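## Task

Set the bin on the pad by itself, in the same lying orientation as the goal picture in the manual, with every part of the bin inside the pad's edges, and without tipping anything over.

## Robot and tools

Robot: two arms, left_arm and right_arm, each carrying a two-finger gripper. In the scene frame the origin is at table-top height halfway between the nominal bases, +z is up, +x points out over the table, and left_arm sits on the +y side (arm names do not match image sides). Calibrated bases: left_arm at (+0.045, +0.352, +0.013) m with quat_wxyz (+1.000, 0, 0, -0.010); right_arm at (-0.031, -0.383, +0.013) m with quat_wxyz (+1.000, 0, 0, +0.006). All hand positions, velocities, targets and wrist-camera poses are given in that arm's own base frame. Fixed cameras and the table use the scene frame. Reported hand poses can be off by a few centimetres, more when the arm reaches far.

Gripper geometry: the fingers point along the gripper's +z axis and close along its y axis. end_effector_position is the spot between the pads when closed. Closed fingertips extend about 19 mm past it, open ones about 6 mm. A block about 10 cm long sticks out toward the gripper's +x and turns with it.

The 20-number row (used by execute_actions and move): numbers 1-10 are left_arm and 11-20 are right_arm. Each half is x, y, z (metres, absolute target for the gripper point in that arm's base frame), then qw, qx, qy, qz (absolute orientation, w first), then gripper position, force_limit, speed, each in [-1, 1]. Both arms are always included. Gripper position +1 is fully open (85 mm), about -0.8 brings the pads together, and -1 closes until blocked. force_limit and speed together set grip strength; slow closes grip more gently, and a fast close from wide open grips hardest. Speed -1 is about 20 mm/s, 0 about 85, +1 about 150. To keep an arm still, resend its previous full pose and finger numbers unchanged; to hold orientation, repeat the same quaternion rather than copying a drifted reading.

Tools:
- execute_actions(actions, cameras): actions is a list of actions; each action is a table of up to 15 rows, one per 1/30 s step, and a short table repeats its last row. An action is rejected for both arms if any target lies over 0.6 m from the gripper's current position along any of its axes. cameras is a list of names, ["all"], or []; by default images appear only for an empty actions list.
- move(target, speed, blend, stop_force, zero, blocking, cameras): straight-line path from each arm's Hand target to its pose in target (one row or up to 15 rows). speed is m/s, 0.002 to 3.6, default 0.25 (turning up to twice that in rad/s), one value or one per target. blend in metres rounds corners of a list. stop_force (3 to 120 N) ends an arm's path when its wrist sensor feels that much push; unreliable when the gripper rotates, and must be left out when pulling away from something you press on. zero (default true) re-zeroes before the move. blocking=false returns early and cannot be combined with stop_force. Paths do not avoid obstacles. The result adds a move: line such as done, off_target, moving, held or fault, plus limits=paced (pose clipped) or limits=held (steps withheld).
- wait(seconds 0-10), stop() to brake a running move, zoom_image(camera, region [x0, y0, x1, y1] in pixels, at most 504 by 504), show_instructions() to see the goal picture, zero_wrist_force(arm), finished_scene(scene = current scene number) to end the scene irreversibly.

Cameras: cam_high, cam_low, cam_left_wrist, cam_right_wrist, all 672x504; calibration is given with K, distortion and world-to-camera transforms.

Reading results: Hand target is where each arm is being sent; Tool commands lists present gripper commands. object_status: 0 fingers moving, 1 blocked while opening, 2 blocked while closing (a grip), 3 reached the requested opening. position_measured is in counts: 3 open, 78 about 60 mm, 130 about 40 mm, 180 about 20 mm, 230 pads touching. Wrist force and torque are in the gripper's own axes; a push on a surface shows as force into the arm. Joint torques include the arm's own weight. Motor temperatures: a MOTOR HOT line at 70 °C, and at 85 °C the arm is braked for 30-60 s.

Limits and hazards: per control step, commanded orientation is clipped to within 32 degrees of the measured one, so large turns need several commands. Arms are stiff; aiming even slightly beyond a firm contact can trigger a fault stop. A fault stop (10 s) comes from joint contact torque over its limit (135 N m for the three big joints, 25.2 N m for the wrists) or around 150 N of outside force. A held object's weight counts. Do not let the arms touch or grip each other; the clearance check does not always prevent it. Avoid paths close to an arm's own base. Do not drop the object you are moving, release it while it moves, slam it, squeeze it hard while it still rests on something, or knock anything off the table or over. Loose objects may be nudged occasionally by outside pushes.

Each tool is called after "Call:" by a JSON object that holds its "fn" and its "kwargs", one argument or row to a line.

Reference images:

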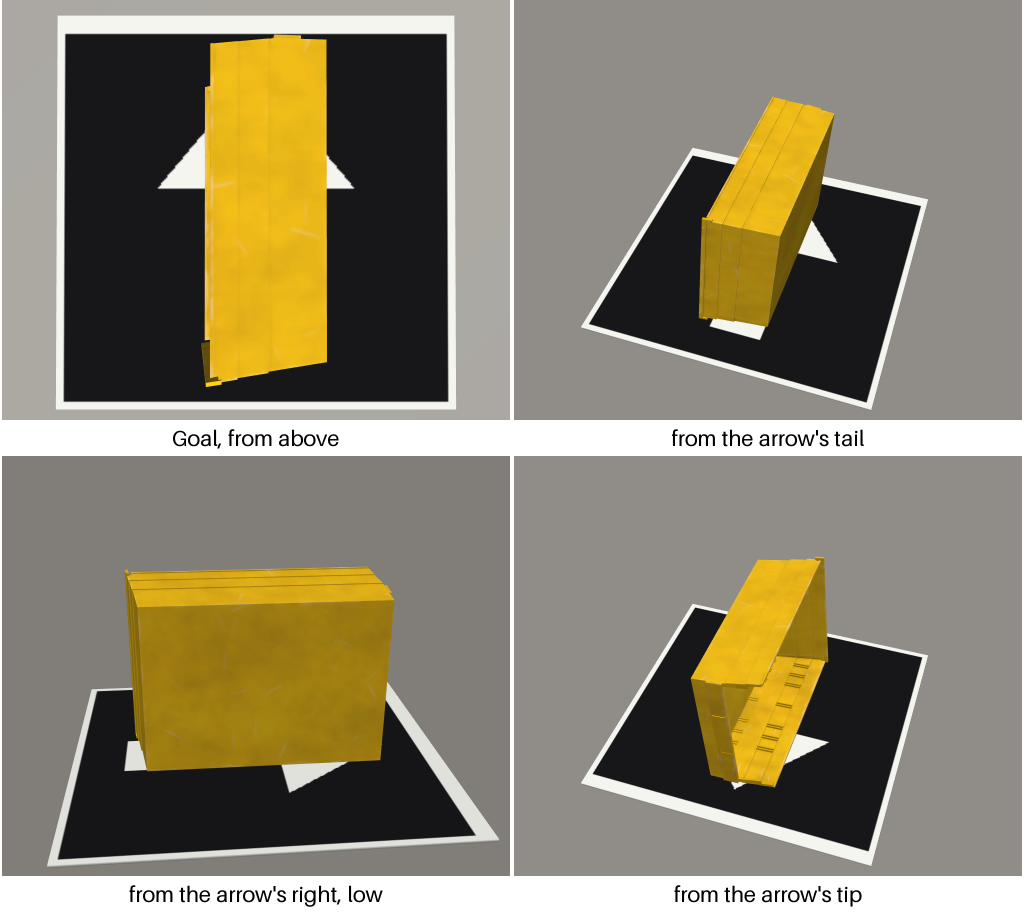

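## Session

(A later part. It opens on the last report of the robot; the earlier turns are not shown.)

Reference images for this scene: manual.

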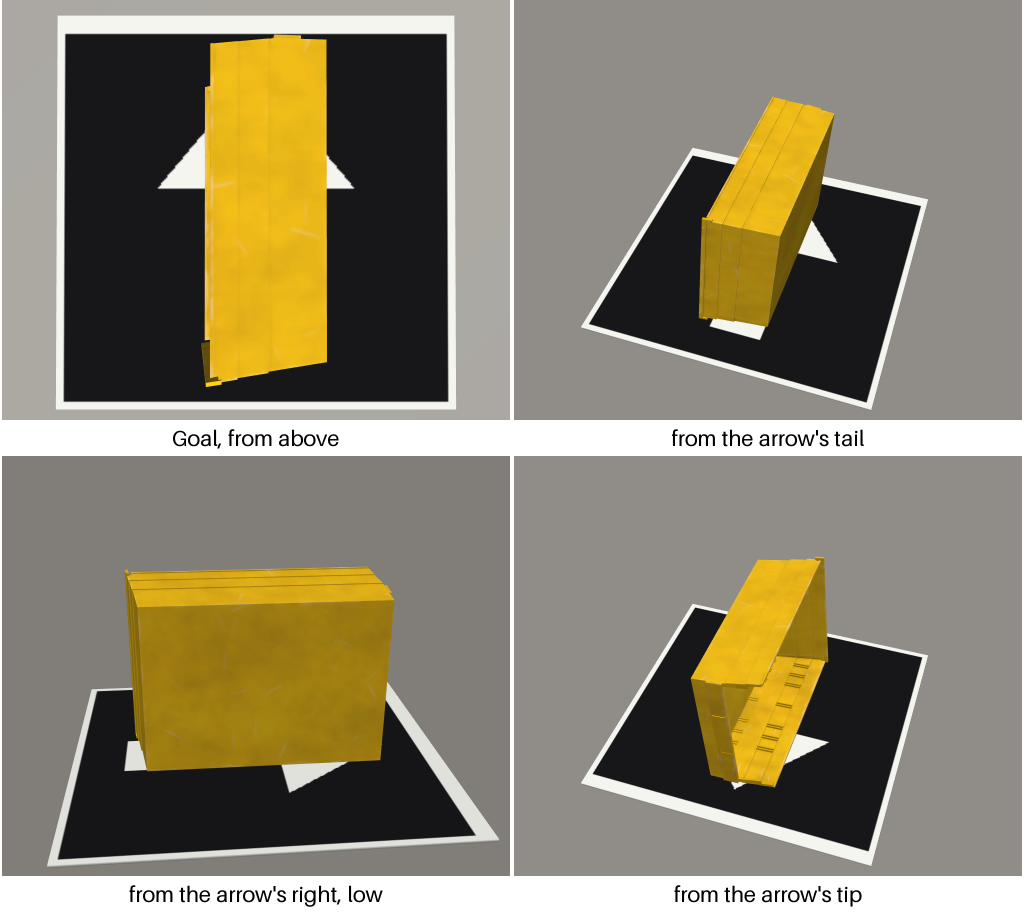

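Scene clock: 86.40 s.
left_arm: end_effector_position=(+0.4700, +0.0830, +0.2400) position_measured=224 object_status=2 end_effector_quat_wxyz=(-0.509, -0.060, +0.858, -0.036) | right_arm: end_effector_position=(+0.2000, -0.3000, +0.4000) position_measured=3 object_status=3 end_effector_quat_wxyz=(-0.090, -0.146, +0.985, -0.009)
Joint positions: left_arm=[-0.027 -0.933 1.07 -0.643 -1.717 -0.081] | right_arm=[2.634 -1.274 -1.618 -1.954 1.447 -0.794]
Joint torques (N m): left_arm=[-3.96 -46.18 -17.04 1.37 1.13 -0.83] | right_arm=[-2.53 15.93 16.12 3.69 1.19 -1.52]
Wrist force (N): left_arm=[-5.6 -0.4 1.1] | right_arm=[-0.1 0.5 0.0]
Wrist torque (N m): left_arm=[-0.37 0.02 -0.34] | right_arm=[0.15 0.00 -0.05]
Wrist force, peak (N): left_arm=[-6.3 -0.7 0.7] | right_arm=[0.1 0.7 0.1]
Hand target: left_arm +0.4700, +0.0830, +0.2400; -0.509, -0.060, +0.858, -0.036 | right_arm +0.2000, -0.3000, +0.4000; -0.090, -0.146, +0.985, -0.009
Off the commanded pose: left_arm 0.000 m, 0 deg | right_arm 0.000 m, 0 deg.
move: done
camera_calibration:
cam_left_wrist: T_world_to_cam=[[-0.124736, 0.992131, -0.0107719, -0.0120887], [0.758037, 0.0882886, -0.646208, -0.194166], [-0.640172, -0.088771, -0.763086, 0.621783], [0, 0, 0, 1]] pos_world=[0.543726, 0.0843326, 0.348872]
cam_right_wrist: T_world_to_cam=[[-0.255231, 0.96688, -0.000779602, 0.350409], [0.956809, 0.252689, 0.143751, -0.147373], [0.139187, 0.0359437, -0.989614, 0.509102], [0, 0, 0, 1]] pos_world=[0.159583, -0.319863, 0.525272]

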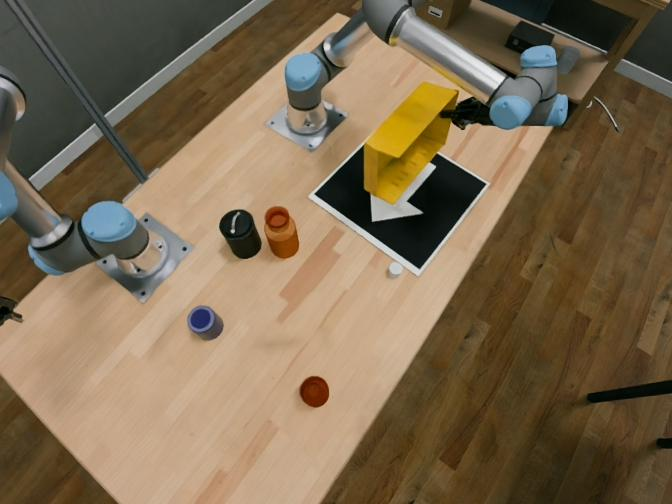

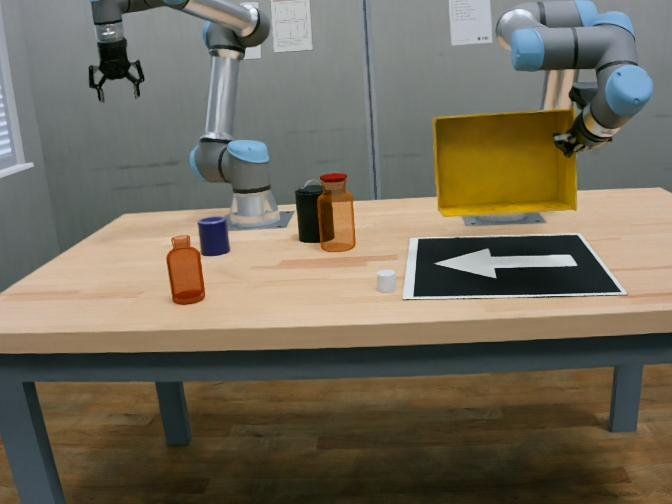

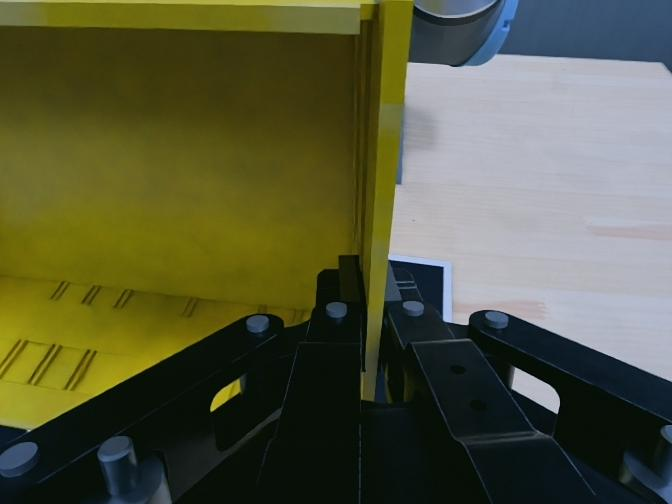

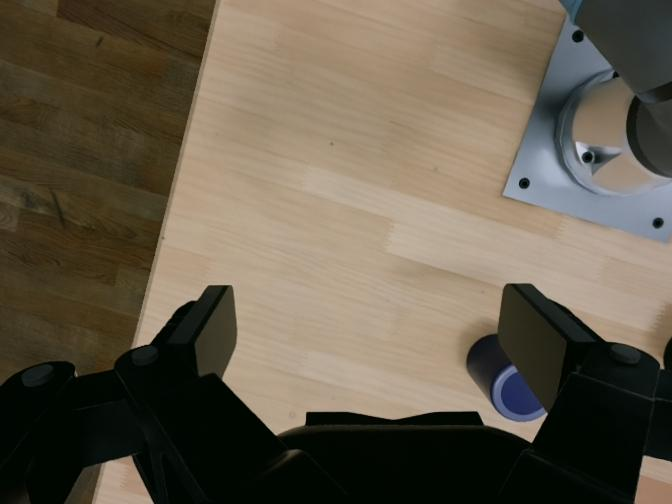

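Call:
{"fn": "move", "kwargs": {
  "target": [
    [0.475,0.083,0.135,-0.5090,-0.0600,0.8579,-0.0356,-1,0.2,-1,0.20,-0.30,0.40,-0.090,-0.146,0.985,-0.009,1,1,1]
  ],
  "speed": 0.08,
  "stop_force": 10,
  "cameras": ["all"]
}}

Call:
{"fn": "zoom_image", "kwargs": {
  "camera": "cam_low",
  "region": [400, 60, 640, 310]
}}

Call:
{"fn": "zoom_image", "kwargs": {
  "camera": "cam_high",
  "region": [290, 60, 510, 290]
}}

Scene clock: 89.67 s.
left_arm: end_effector_position=(+0.4750, +0.0830, +0.1350) position_measured=224 object_status=2 end_effector_quat_wxyz=(-0.509, -0.060, +0.858, -0.036) | right_arm: end_effector_position=(+0.2000, -0.3000, +0.4000) position_measured=3 object_status=3 end_effector_quat_wxyz=(-0.090, -0.146, +0.985, -0.009)
Joint positions: left_arm=[-0.027 -0.854 1.212 -0.864 -1.717 -0.081] | right_arm=[2.634 -1.274 -1.618 -1.954 1.447 -0.794]
Joint torques (N m): left_arm=[12.24 -56.12 -28.16 1.03 1.24 0.79] | right_arm=[-2.46 15.38 16.4 3.59 1.21 -1.46]
Wrist force (N): left_arm=[-5.7 -0.5 1.1] | right_arm=[-0.1 0.5 0.0]
Wrist torque (N m): left_arm=[-0.40 0.03 -0.33] | right_arm=[0.16 0.01 -0.05]
Wrist force, peak (N): left_arm=[-6.7 -0.5 1.5] | right_arm=[0.0 0.8 0.2]
Hand target: left_arm +0.4750, +0.0830, +0.1350; -0.509, -0.060, +0.858, -0.036 | right_arm +0.2000, -0.3000, +0.4000; -0.090, -0.146, +0.985, -0.009
Off the commanded pose: left_arm 0.000 m, 0 deg | right_arm 0.000 m, 0 deg.
move: done
camera_calibration:
cam_left_wrist: T_world_to_cam=[[-0.124529, 0.992159, -0.0106584, -0.0126405], [0.757921, 0.0881856, -0.646358, -0.26569], [-0.64035, -0.0885686, -0.76296, 0.544901], [0, 0, 0, 1]] pos_world=[0.548726, 0.0842325, 0.243872]
cam_right_wrist: T_world_to_cam=[[-0.255231, 0.96688, -0.000779602, 0.350409], [0.956809, 0.252689, 0.143751, -0.147373], [0.139187, 0.0359437, -0.989614, 0.509102], [0, 0, 0, 1]] pos_world=[0.159583, -0.319863, 0.525272]

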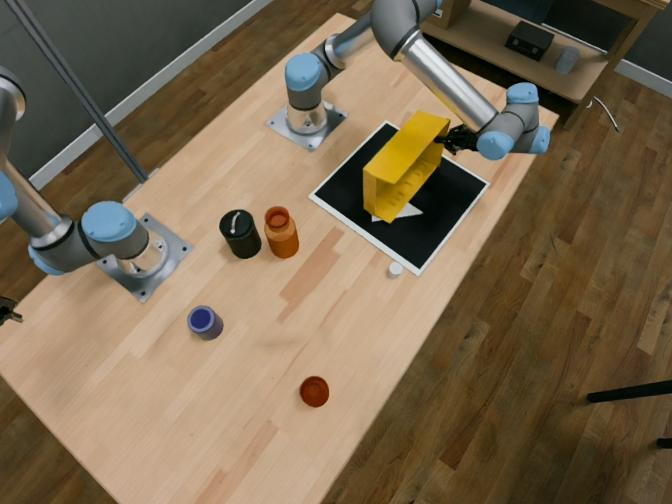

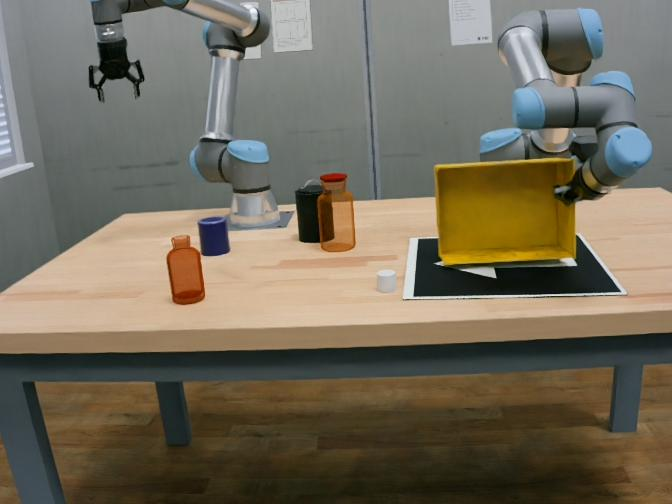

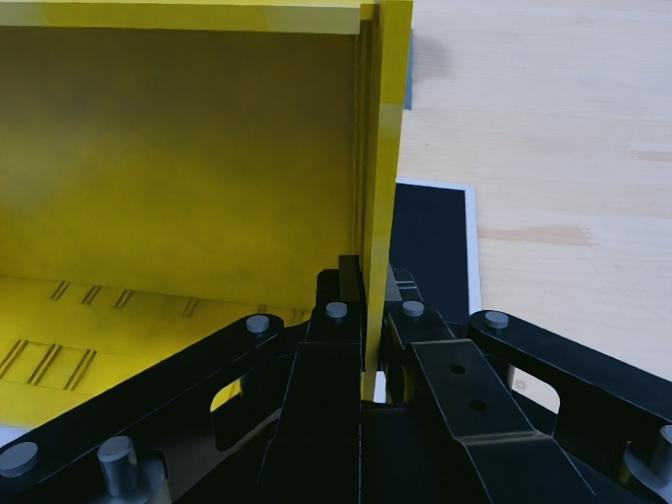

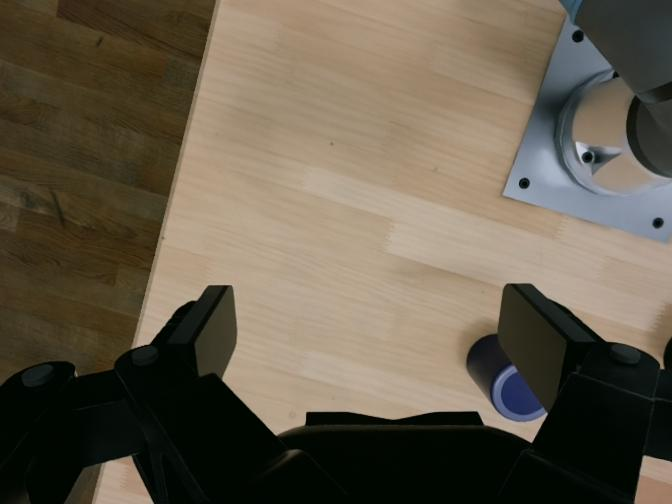

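Scaled by 2.016 from the camera's 672x504 image, which has a finer 960x720 frame.

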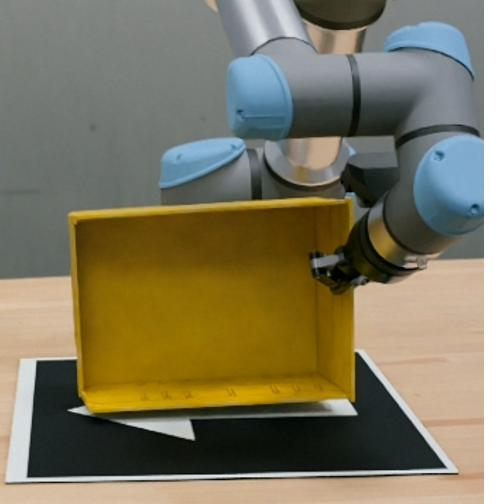

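Scaled by 2.191 from the camera's 672x504 image, which has a finer 960x720 frame.

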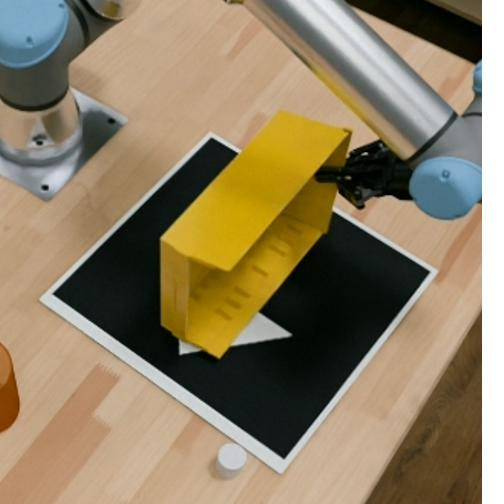

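Call:
{"fn": "move", "kwargs": {
  "target": [
    [0.475,0.083,0.129,-0.5094,-0.0564,0.8576,-0.0416,-1,0.2,-1,0.20,-0.30,0.40,-0.090,-0.146,0.985,-0.009,1,1,1]
  ],
  "speed": 0.05
}}

Call:
{"fn": "move", "kwargs": {
  "target": [
    [0.475,0.083,0.105,-0.5094,-0.0564,0.8576,-0.0416,-1,0.2,-1,0.20,-0.30,0.40,-0.090,-0.146,0.985,-0.009,1,1,1]
  ],
  "speed": 0.006,
  "stop_force": 3,
  "cameras": ["cam_low","cam_high","cam_left_wrist"]
}}

Call:
{"fn": "zoom_image", "kwargs": {
  "camera": "cam_low",
  "region": [400, 60, 640, 310]
}}

Call:
{"fn": "zoom_image", "kwargs": {
  "camera": "cam_high",
  "region": [290, 60, 510, 290]
}}

Scene clock: 90.93 s.
left_arm: end_effector_position=(+0.4750, +0.0830, +0.1289) position_measured=224 object_status=2 end_effector_quat_wxyz=(-0.509, -0.056, +0.858, -0.042) | right_arm: end_effector_position=(+0.2000, -0.3000, +0.4000) position_measured=3 object_status=3 end_effector_quat_wxyz=(-0.090, -0.146, +0.985, -0.009)
Joint positions: left_arm=[-0.025 -0.847 1.217 -0.874 -1.722 -0.067] | right_arm=[2.634 -1.274 -1.618 -1.954 1.447 -0.794]
Joint torques (N m): left_arm=[9.71 -53.85 -18.26 1.67 -1.86 -0.17] | right_arm=[-2.72 16.71 16.4 3.69 1.21 -1.52]
Wrist force (N): left_arm=[-5.5 -0.5 0.8] | right_arm=[0.1 0.5 -0.2]
Wrist torque (N m): left_arm=[-0.41 0.00 -0.33] | right_arm=[0.15 -0.02 -0.05]
Wrist force, peak (N): left_arm=[-5.9 -0.6 0.9] | right_arm=[-0.1 0.6 -0.2]
Hand target: left_arm +0.4750, +0.0830, +0.1290; -0.509, -0.056, +0.858, -0.042 | right_arm +0.2000, -0.3000, +0.4000; -0.090, -0.146, +0.985, -0.009
Off the commanded pose: left_arm 0.000 m, 0 deg | right_arm 0.000 m, 0 deg.
move: done

Scene clock: 94.13 s.
left_arm: end_effector_position=(+0.4750, +0.0830, +0.1158) position_measured=224 object_status=2 end_effector_quat_wxyz=(-0.509, -0.056, +0.858, -0.042) | right_arm: end_effector_position=(+0.2000, -0.3000, +0.4000) position_measured=3 object_status=3 end_effector_quat_wxyz=(-0.090, -0.146, +0.985, -0.009)
Joint positions: left_arm=[-0.025 -0.834 1.231 -0.901 -1.722 -0.067] | right_arm=[2.634 -1.274 -1.618 -1.954 1.447 -0.794]
Joint torques (N m): left_arm=[-12.07 -55.67 -27.53 2.08 1.07 -1.18] | right_arm=[-1.88 15.64 16.54 3.59 1.2 -1.68]
Wrist force (N): left_arm=[-3.4 -0.7 -0.1] | right_arm=[0.0 0.3 0.0]
Wrist torque (N m): left_arm=[-0.36 0.12 -0.12] | right_arm=[0.13 -0.01 -0.05]
Wrist force, peak (N): left_arm=[-5.9 -0.5 0.8] | right_arm=[0.0 0.8 -0.1]
Hand target: left_arm +0.4750, +0.0830, +0.1158; -0.509, -0.056, +0.858, -0.042 | right_arm +0.2000, -0.3000, +0.4000; -0.090, -0.146, +0.985, -0.009
Off the commanded pose: left_arm 0.011 m, 0 deg | right_arm 0.000 m, 0 deg.
move: contact (left_arm)
camera_calibration:
cam_left_wrist: T_world_to_cam=[[-0.124458, 0.99192, -0.0245835, -0.0112107], [0.757921, 0.0790489, -0.64754, -0.277189], [-0.640364, -0.0992236, -0.761635, 0.531], [0, 0, 0, 1]] pos_world=[0.548726, 0.0857194, 0.224662]
Images, in order (width x height): cam_high 672x504, cam_low 672x504, cam_left_wrist 672x504.

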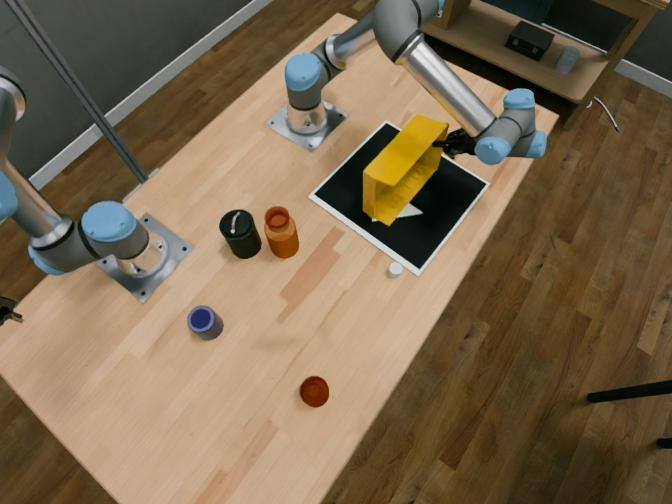

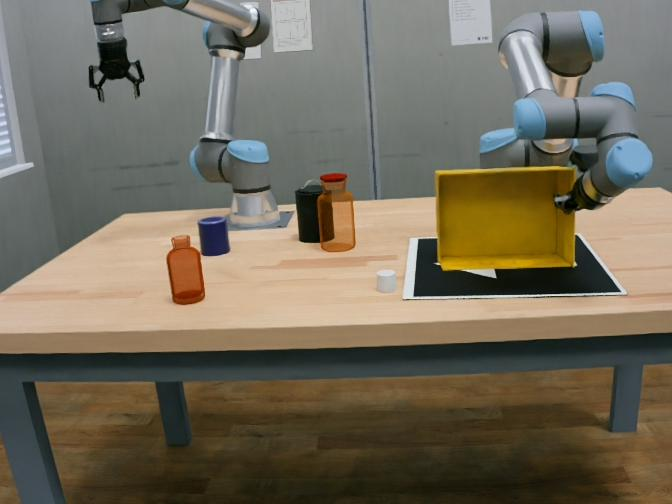

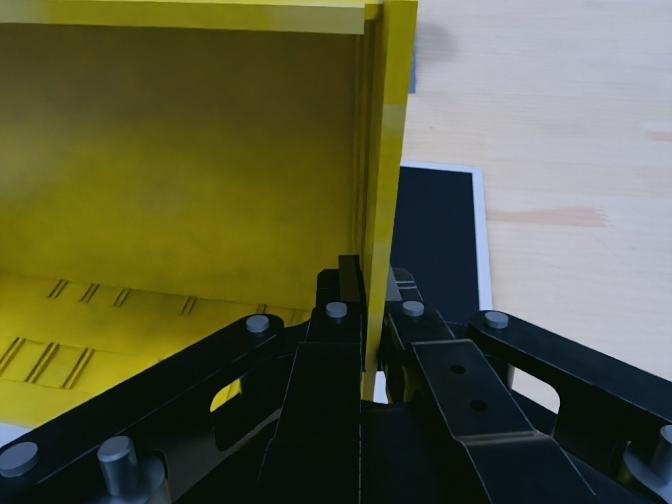

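Scaled by 2.016 from the camera's 672x504 image, which has a finer 960x720 frame.

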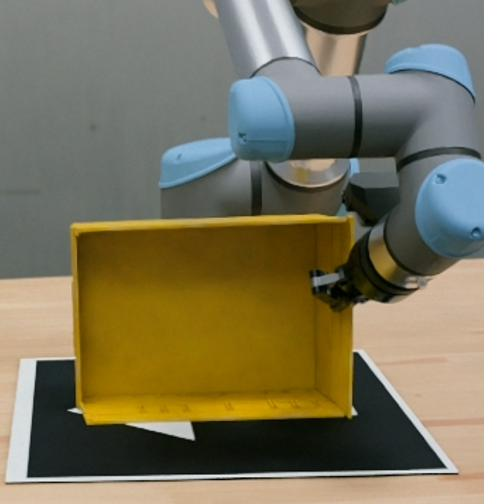

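Scaled by 2.191 from the camera's 672x504 image, which has a finer 960x720 frame.

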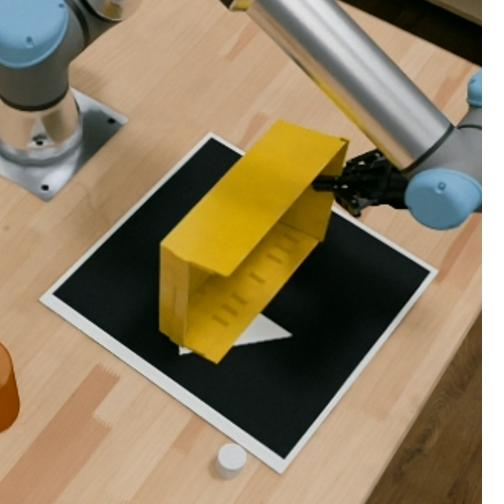

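Call:
{"fn": "move", "kwargs": {
  "target": [
    [0.475,0.083,0.106,-0.5094,-0.0564,0.8576,-0.0416,-1,0.2,-1,0.20,-0.30,0.40,-0.090,-0.146,0.985,-0.009,1,1,1]
  ],
  "speed": 0.004,
  "stop_force": 3,
  "cameras": ["cam_low"]
}}

Call:
{"fn": "zoom_image", "kwargs": {
  "camera": "cam_low",
  "region": [400, 60, 640, 310]
}}

Scene clock: 95.60 s.
left_arm: end_effector_position=(+0.4751, +0.0830, +0.1151) position_measured=224 object_status=2 end_effector_quat_wxyz=(-0.509, -0.056, +0.858, -0.042) | right_arm: end_effector_position=(+0.2000, -0.3000, +0.4000) position_measured=3 object_status=3 end_effector_quat_wxyz=(-0.090, -0.146, +0.985, -0.009)
Joint positions: left_arm=[-0.025 -0.834 1.232 -0.902 -1.722 -0.067] | right_arm=[2.634 -1.274 -1.618 -1.954 1.447 -0.794]
Joint torques (N m): left_arm=[-12.26 -54.77 -27.03 1.5 1.08 -1.14] | right_arm=[-2.16 16.52 16.23 3.61 1.2 -1.54]
Wrist force (N): left_arm=[-1.2 -0.3 -1.2] | right_arm=[-0.1 0.5 -0.1]
Wrist torque (N m): left_arm=[-0.27 0.25 -0.05] | right_arm=[0.16 0.01 -0.05]
Wrist force, peak (N): left_arm=[-3.7 -0.5 0.0] | right_arm=[0.1 0.7 -0.1]
Hand target: left_arm +0.4751, +0.0830, +0.1151; -0.509, -0.056, +0.858, -0.042 | right_arm +0.2000, -0.3000, +0.4000; -0.090, -0.146, +0.985, -0.009
Off the commanded pose: left_arm 0.009 m, 0 deg | right_arm 0.000 m, 0 deg.
move: contact (left_arm)
Images, in order (width x height): cam_low 672x504.

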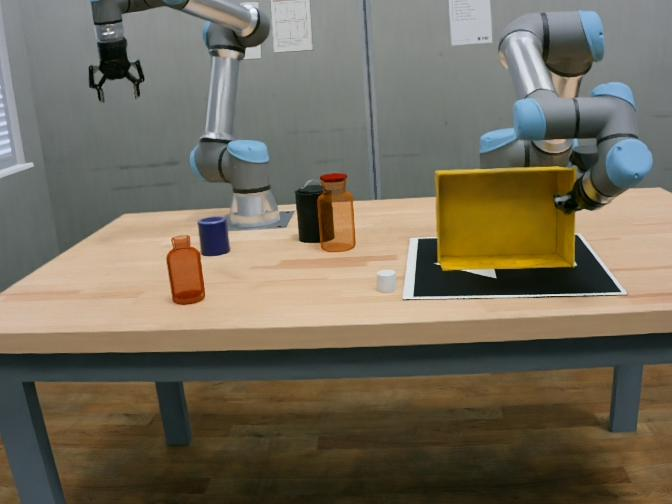

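Scaled by 2.016 from the camera's 672x504 image, which has a finer 960x720 frame.

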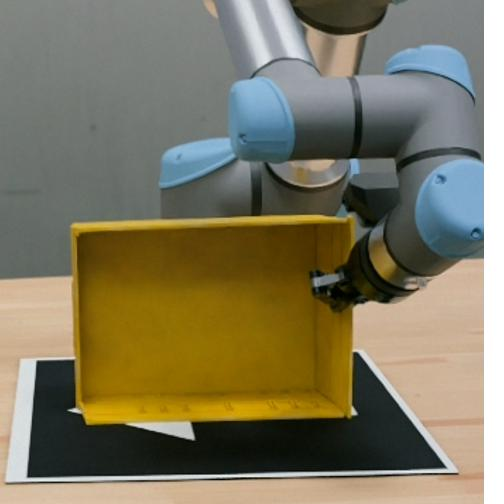

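Call:
{"fn": "move", "kwargs": {
  "target": [
    [0.4751,0.083,0.1151,-0.5094,-0.0564,0.8576,-0.0416,-0.1,0.2,-1,0.20,-0.30,0.40,-0.090,-0.146,0.985,-0.009,1,1,1]
  ],
  "speed": 0.05,
  "cameras": ["cam_low","cam_high","cam_left_wrist"]
}}

Call:
{"fn": "zoom_image", "kwargs": {
  "camera": "cam_low",
  "region": [400, 60, 640, 310]
}}

Call:
{"fn": "zoom_image", "kwargs": {
  "camera": "cam_high",
  "region": [290, 60, 510, 290]
}}

Scene clock: 97.77 s.
left_arm: end_effector_position=(+0.4751, +0.0830, +0.1151) position_measured=141 object_status=0 end_effector_quat_wxyz=(-0.509, -0.056, +0.858, -0.042) | right_arm: end_effector_position=(+0.2000, -0.3000, +0.4000) position_measured=3 object_status=3 end_effector_quat_wxyz=(-0.090, -0.146, +0.985, -0.009)
Joint positions: left_arm=[-0.025 -0.834 1.232 -0.902 -1.722 -0.067] | right_arm=[2.634 -1.274 -1.618 -1.954 1.447 -0.794]
Joint torques (N m): left_arm=[-10.81 -43.23 -26.19 1.79 1.14 -1.04] | right_arm=[-2.14 15.72 17.12 3.66 1.1 -1.48]
Wrist force (N): left_arm=[-3.1 -0.9 -0.3] | right_arm=[0.0 0.4 0.0]
Wrist torque (N m): left_arm=[-0.28 0.28 0.03] | right_arm=[0.14 0.00 -0.04]
Wrist force, peak (N): left_arm=[-3.2 -0.6 -0.4] | right_arm=[-0.3 0.6 -0.1]
Hand target: left_arm +0.4751, +0.0830, +0.1151; -0.509, -0.056, +0.858, -0.042 | right_arm +0.2000, -0.3000, +0.4000; -0.090, -0.146, +0.985, -0.009
Off the commanded pose: left_arm 0.000 m, 0 deg | right_arm 0.000 m, 0 deg.
move: done
camera_calibration:
cam_left_wrist: T_world_to_cam=[[-0.124458, 0.99192, -0.0245835, -0.0112155], [0.757921, 0.0790489, -0.64754, -0.277718], [-0.640364, -0.0992236, -0.761635, 0.530531], [0, 0, 0, 1]] pos_world=[0.548826, 0.0857194, 0.223962]
Images, in order (width x height): cam_high 672x504, cam_low 672x504, cam_left_wrist 672x504.

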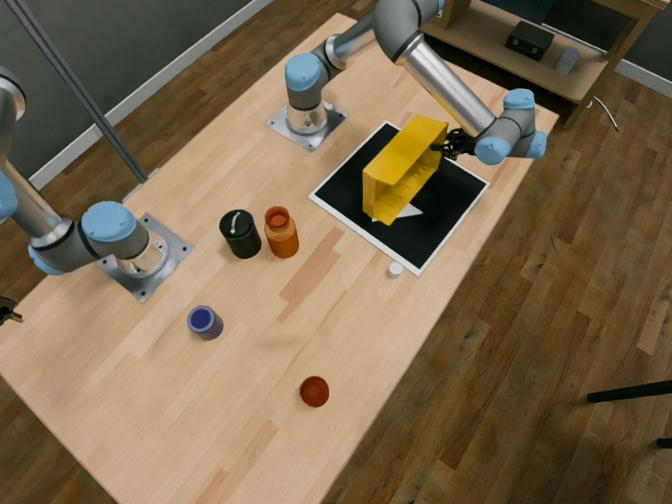

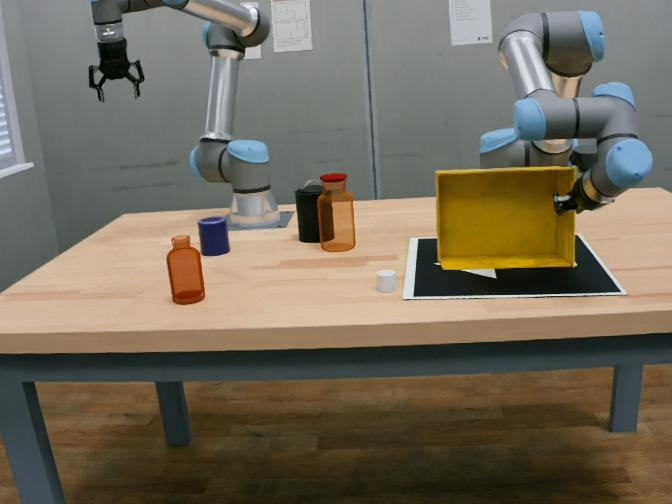

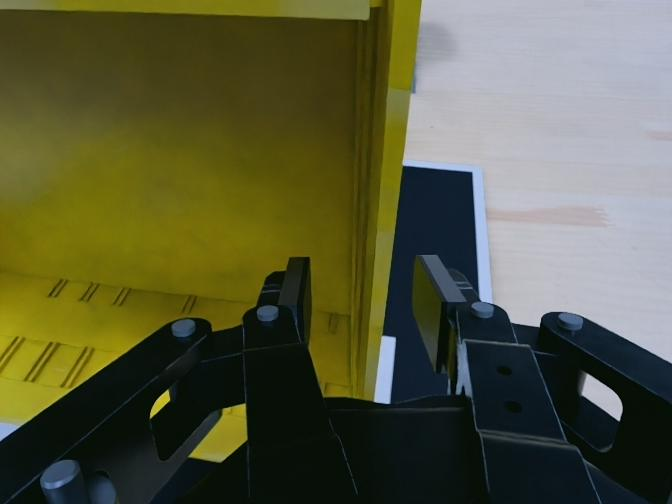

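Scaled by 2.016 from the camera's 672x504 image, which has a finer 960x720 frame.

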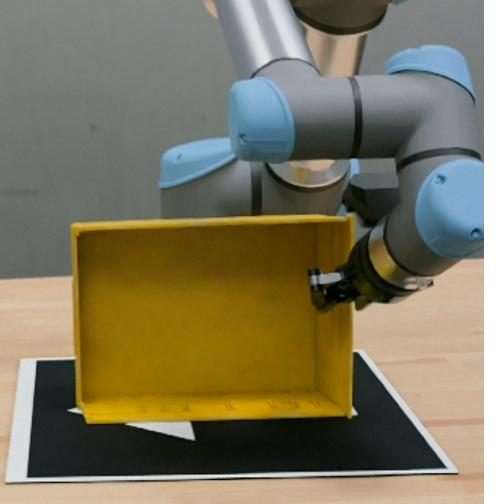

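Scaled by 2.191 from the camera's 672x504 image, which has a finer 960x720 frame.

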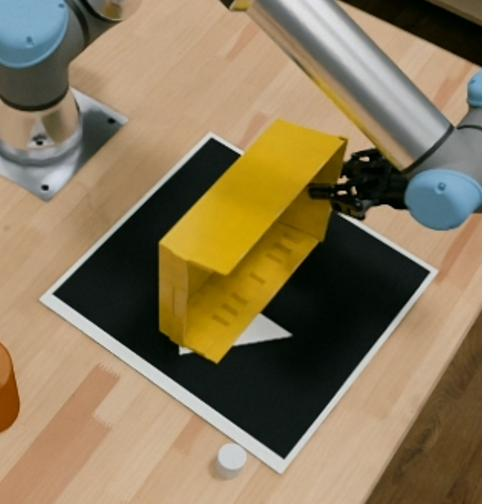

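Call:
{"fn": "move", "kwargs": {
  "target": [
    [0.5446,0.0933,0.1533,-0.5094,-0.0564,0.8576,-0.0416,-0.1,0.2,-1,0.20,-0.30,0.40,-0.090,-0.146,0.985,-0.009,1,1,1],
    [0.5446,0.11,0.26,-0.5094,-0.0564,0.8576,-0.0416,-0.1,0.2,-1,0.20,-0.30,0.40,-0.090,-0.146,0.985,-0.009,1,1,1]
  ],
  "speed": [0.05,0.12],
  "blend": [0.005,0],
  "cameras": ["all"]
}}

Call:
{"fn": "zoom_image", "kwargs": {
  "camera": "cam_low",
  "region": [400, 60, 640, 310]
}}

Call:
{"fn": "zoom_image", "kwargs": {
  "camera": "cam_high",
  "region": [290, 60, 510, 290]
}}

Scene clock: 101.33 s.
left_arm: end_effector_position=(+0.5446, +0.1101, +0.2599) position_measured=141 object_status=3 end_effector_quat_wxyz=(-0.509, -0.056, +0.858, -0.042) | right_arm: end_effector_position=(+0.2000, -0.3000, +0.4000) position_measured=3 object_status=3 end_effector_quat_wxyz=(-0.090, -0.146, +0.985, -0.009)
Joint positions: left_arm=[0.013 -0.675 0.567 -0.394 -1.689 -0.049] | right_arm=[2.634 -1.274 -1.618 -1.954 1.447 -0.794]
Joint torques (N m): left_arm=[-10.22 -61.61 -21.78 0.79 -1.63 -0.06] | right_arm=[-1.65 15.43 17.82 3.61 1.15 -1.49]
Wrist force (N): left_arm=[-2.9 -0.6 -0.2] | right_arm=[0.0 0.5 0.1]
Wrist torque (N m): left_arm=[-0.19 0.25 0.04] | right_arm=[0.16 0.00 -0.05]
Wrist force, peak (N): left_arm=[-4.1 -0.9 -0.4] | right_arm=[0.0 0.8 -0.1]
Hand target: left_arm +0.5446, +0.1100, +0.2600; -0.509, -0.056, +0.858, -0.042 | right_arm +0.2000, -0.3000, +0.4000; -0.090, -0.146, +0.985, -0.009
Off the commanded pose: left_arm 0.000 m, 0 deg | right_arm 0.000 m, 0 deg.
move: done
camera_calibration:
cam_left_wrist: T_world_to_cam=[[-0.124523, 0.991911, -0.0246411, -0.0259233], [0.757866, 0.0790538, -0.647603, -0.238723], [-0.640417, -0.0993164, -0.761579, 0.688042], [0, 0, 0, 1]] pos_world=[0.618326, 0.112919, 0.368762]
cam_right_wrist: T_world_to_cam=[[-0.255231, 0.96688, -0.000779602, 0.350409], [0.956809, 0.252689, 0.143751, -0.147373], [0.139187, 0.0359437, -0.989614, 0.509102], [0, 0, 0, 1]] pos_world=[0.159583, -0.319863, 0.525272]

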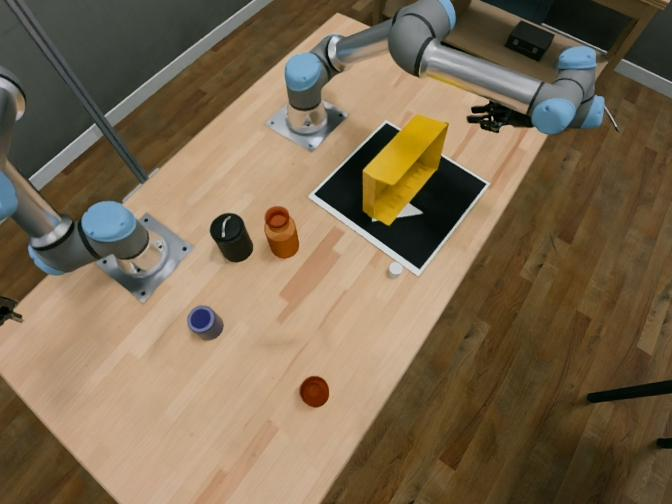

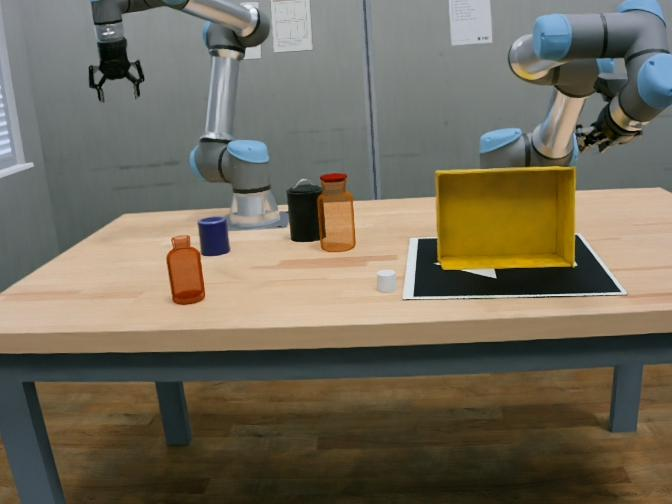

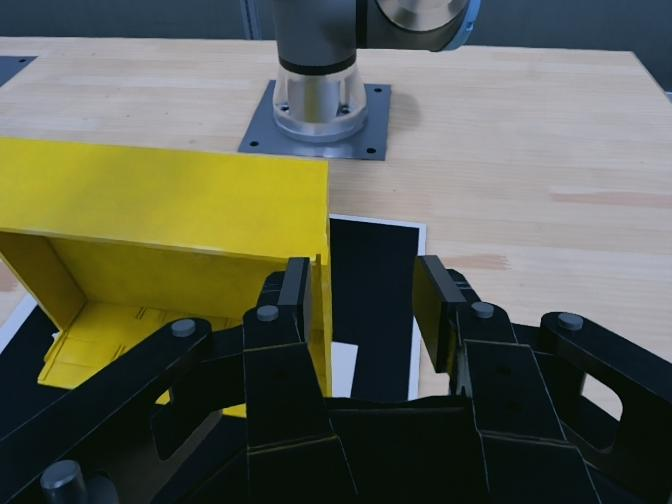

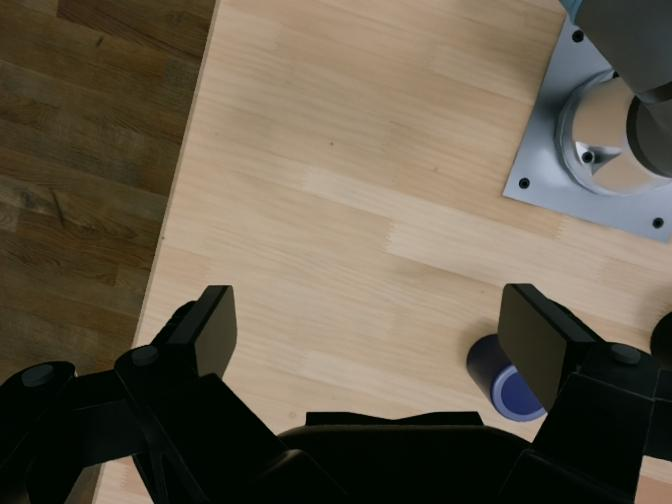

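Scaled by 2.016 from the camera's 672x504 image, which has a finer 960x720 frame.

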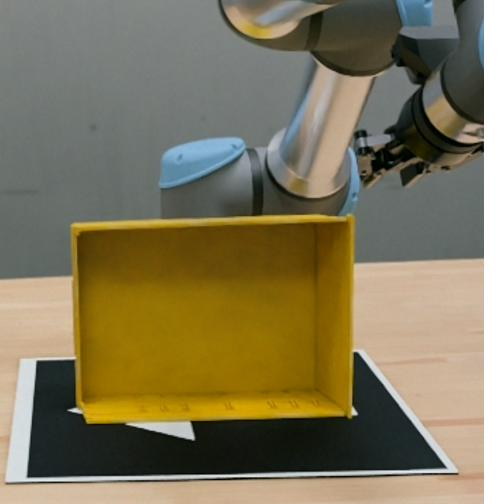

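Scaled by 2.191 from the camera's 672x504 image, which has a finer 960x720 frame.

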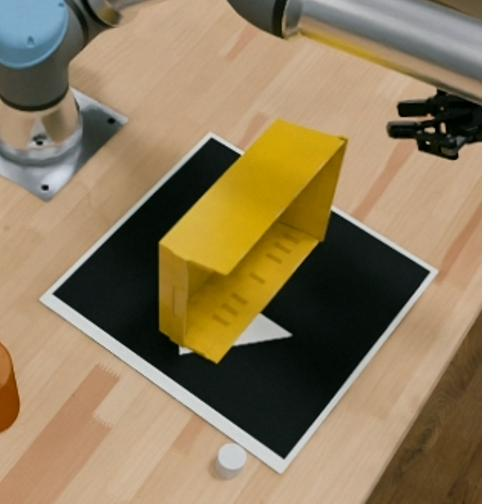

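Call:
{"fn": "finished_scene", "kwargs": {
  "scene": 2
}}

The scene is finished: the task was done.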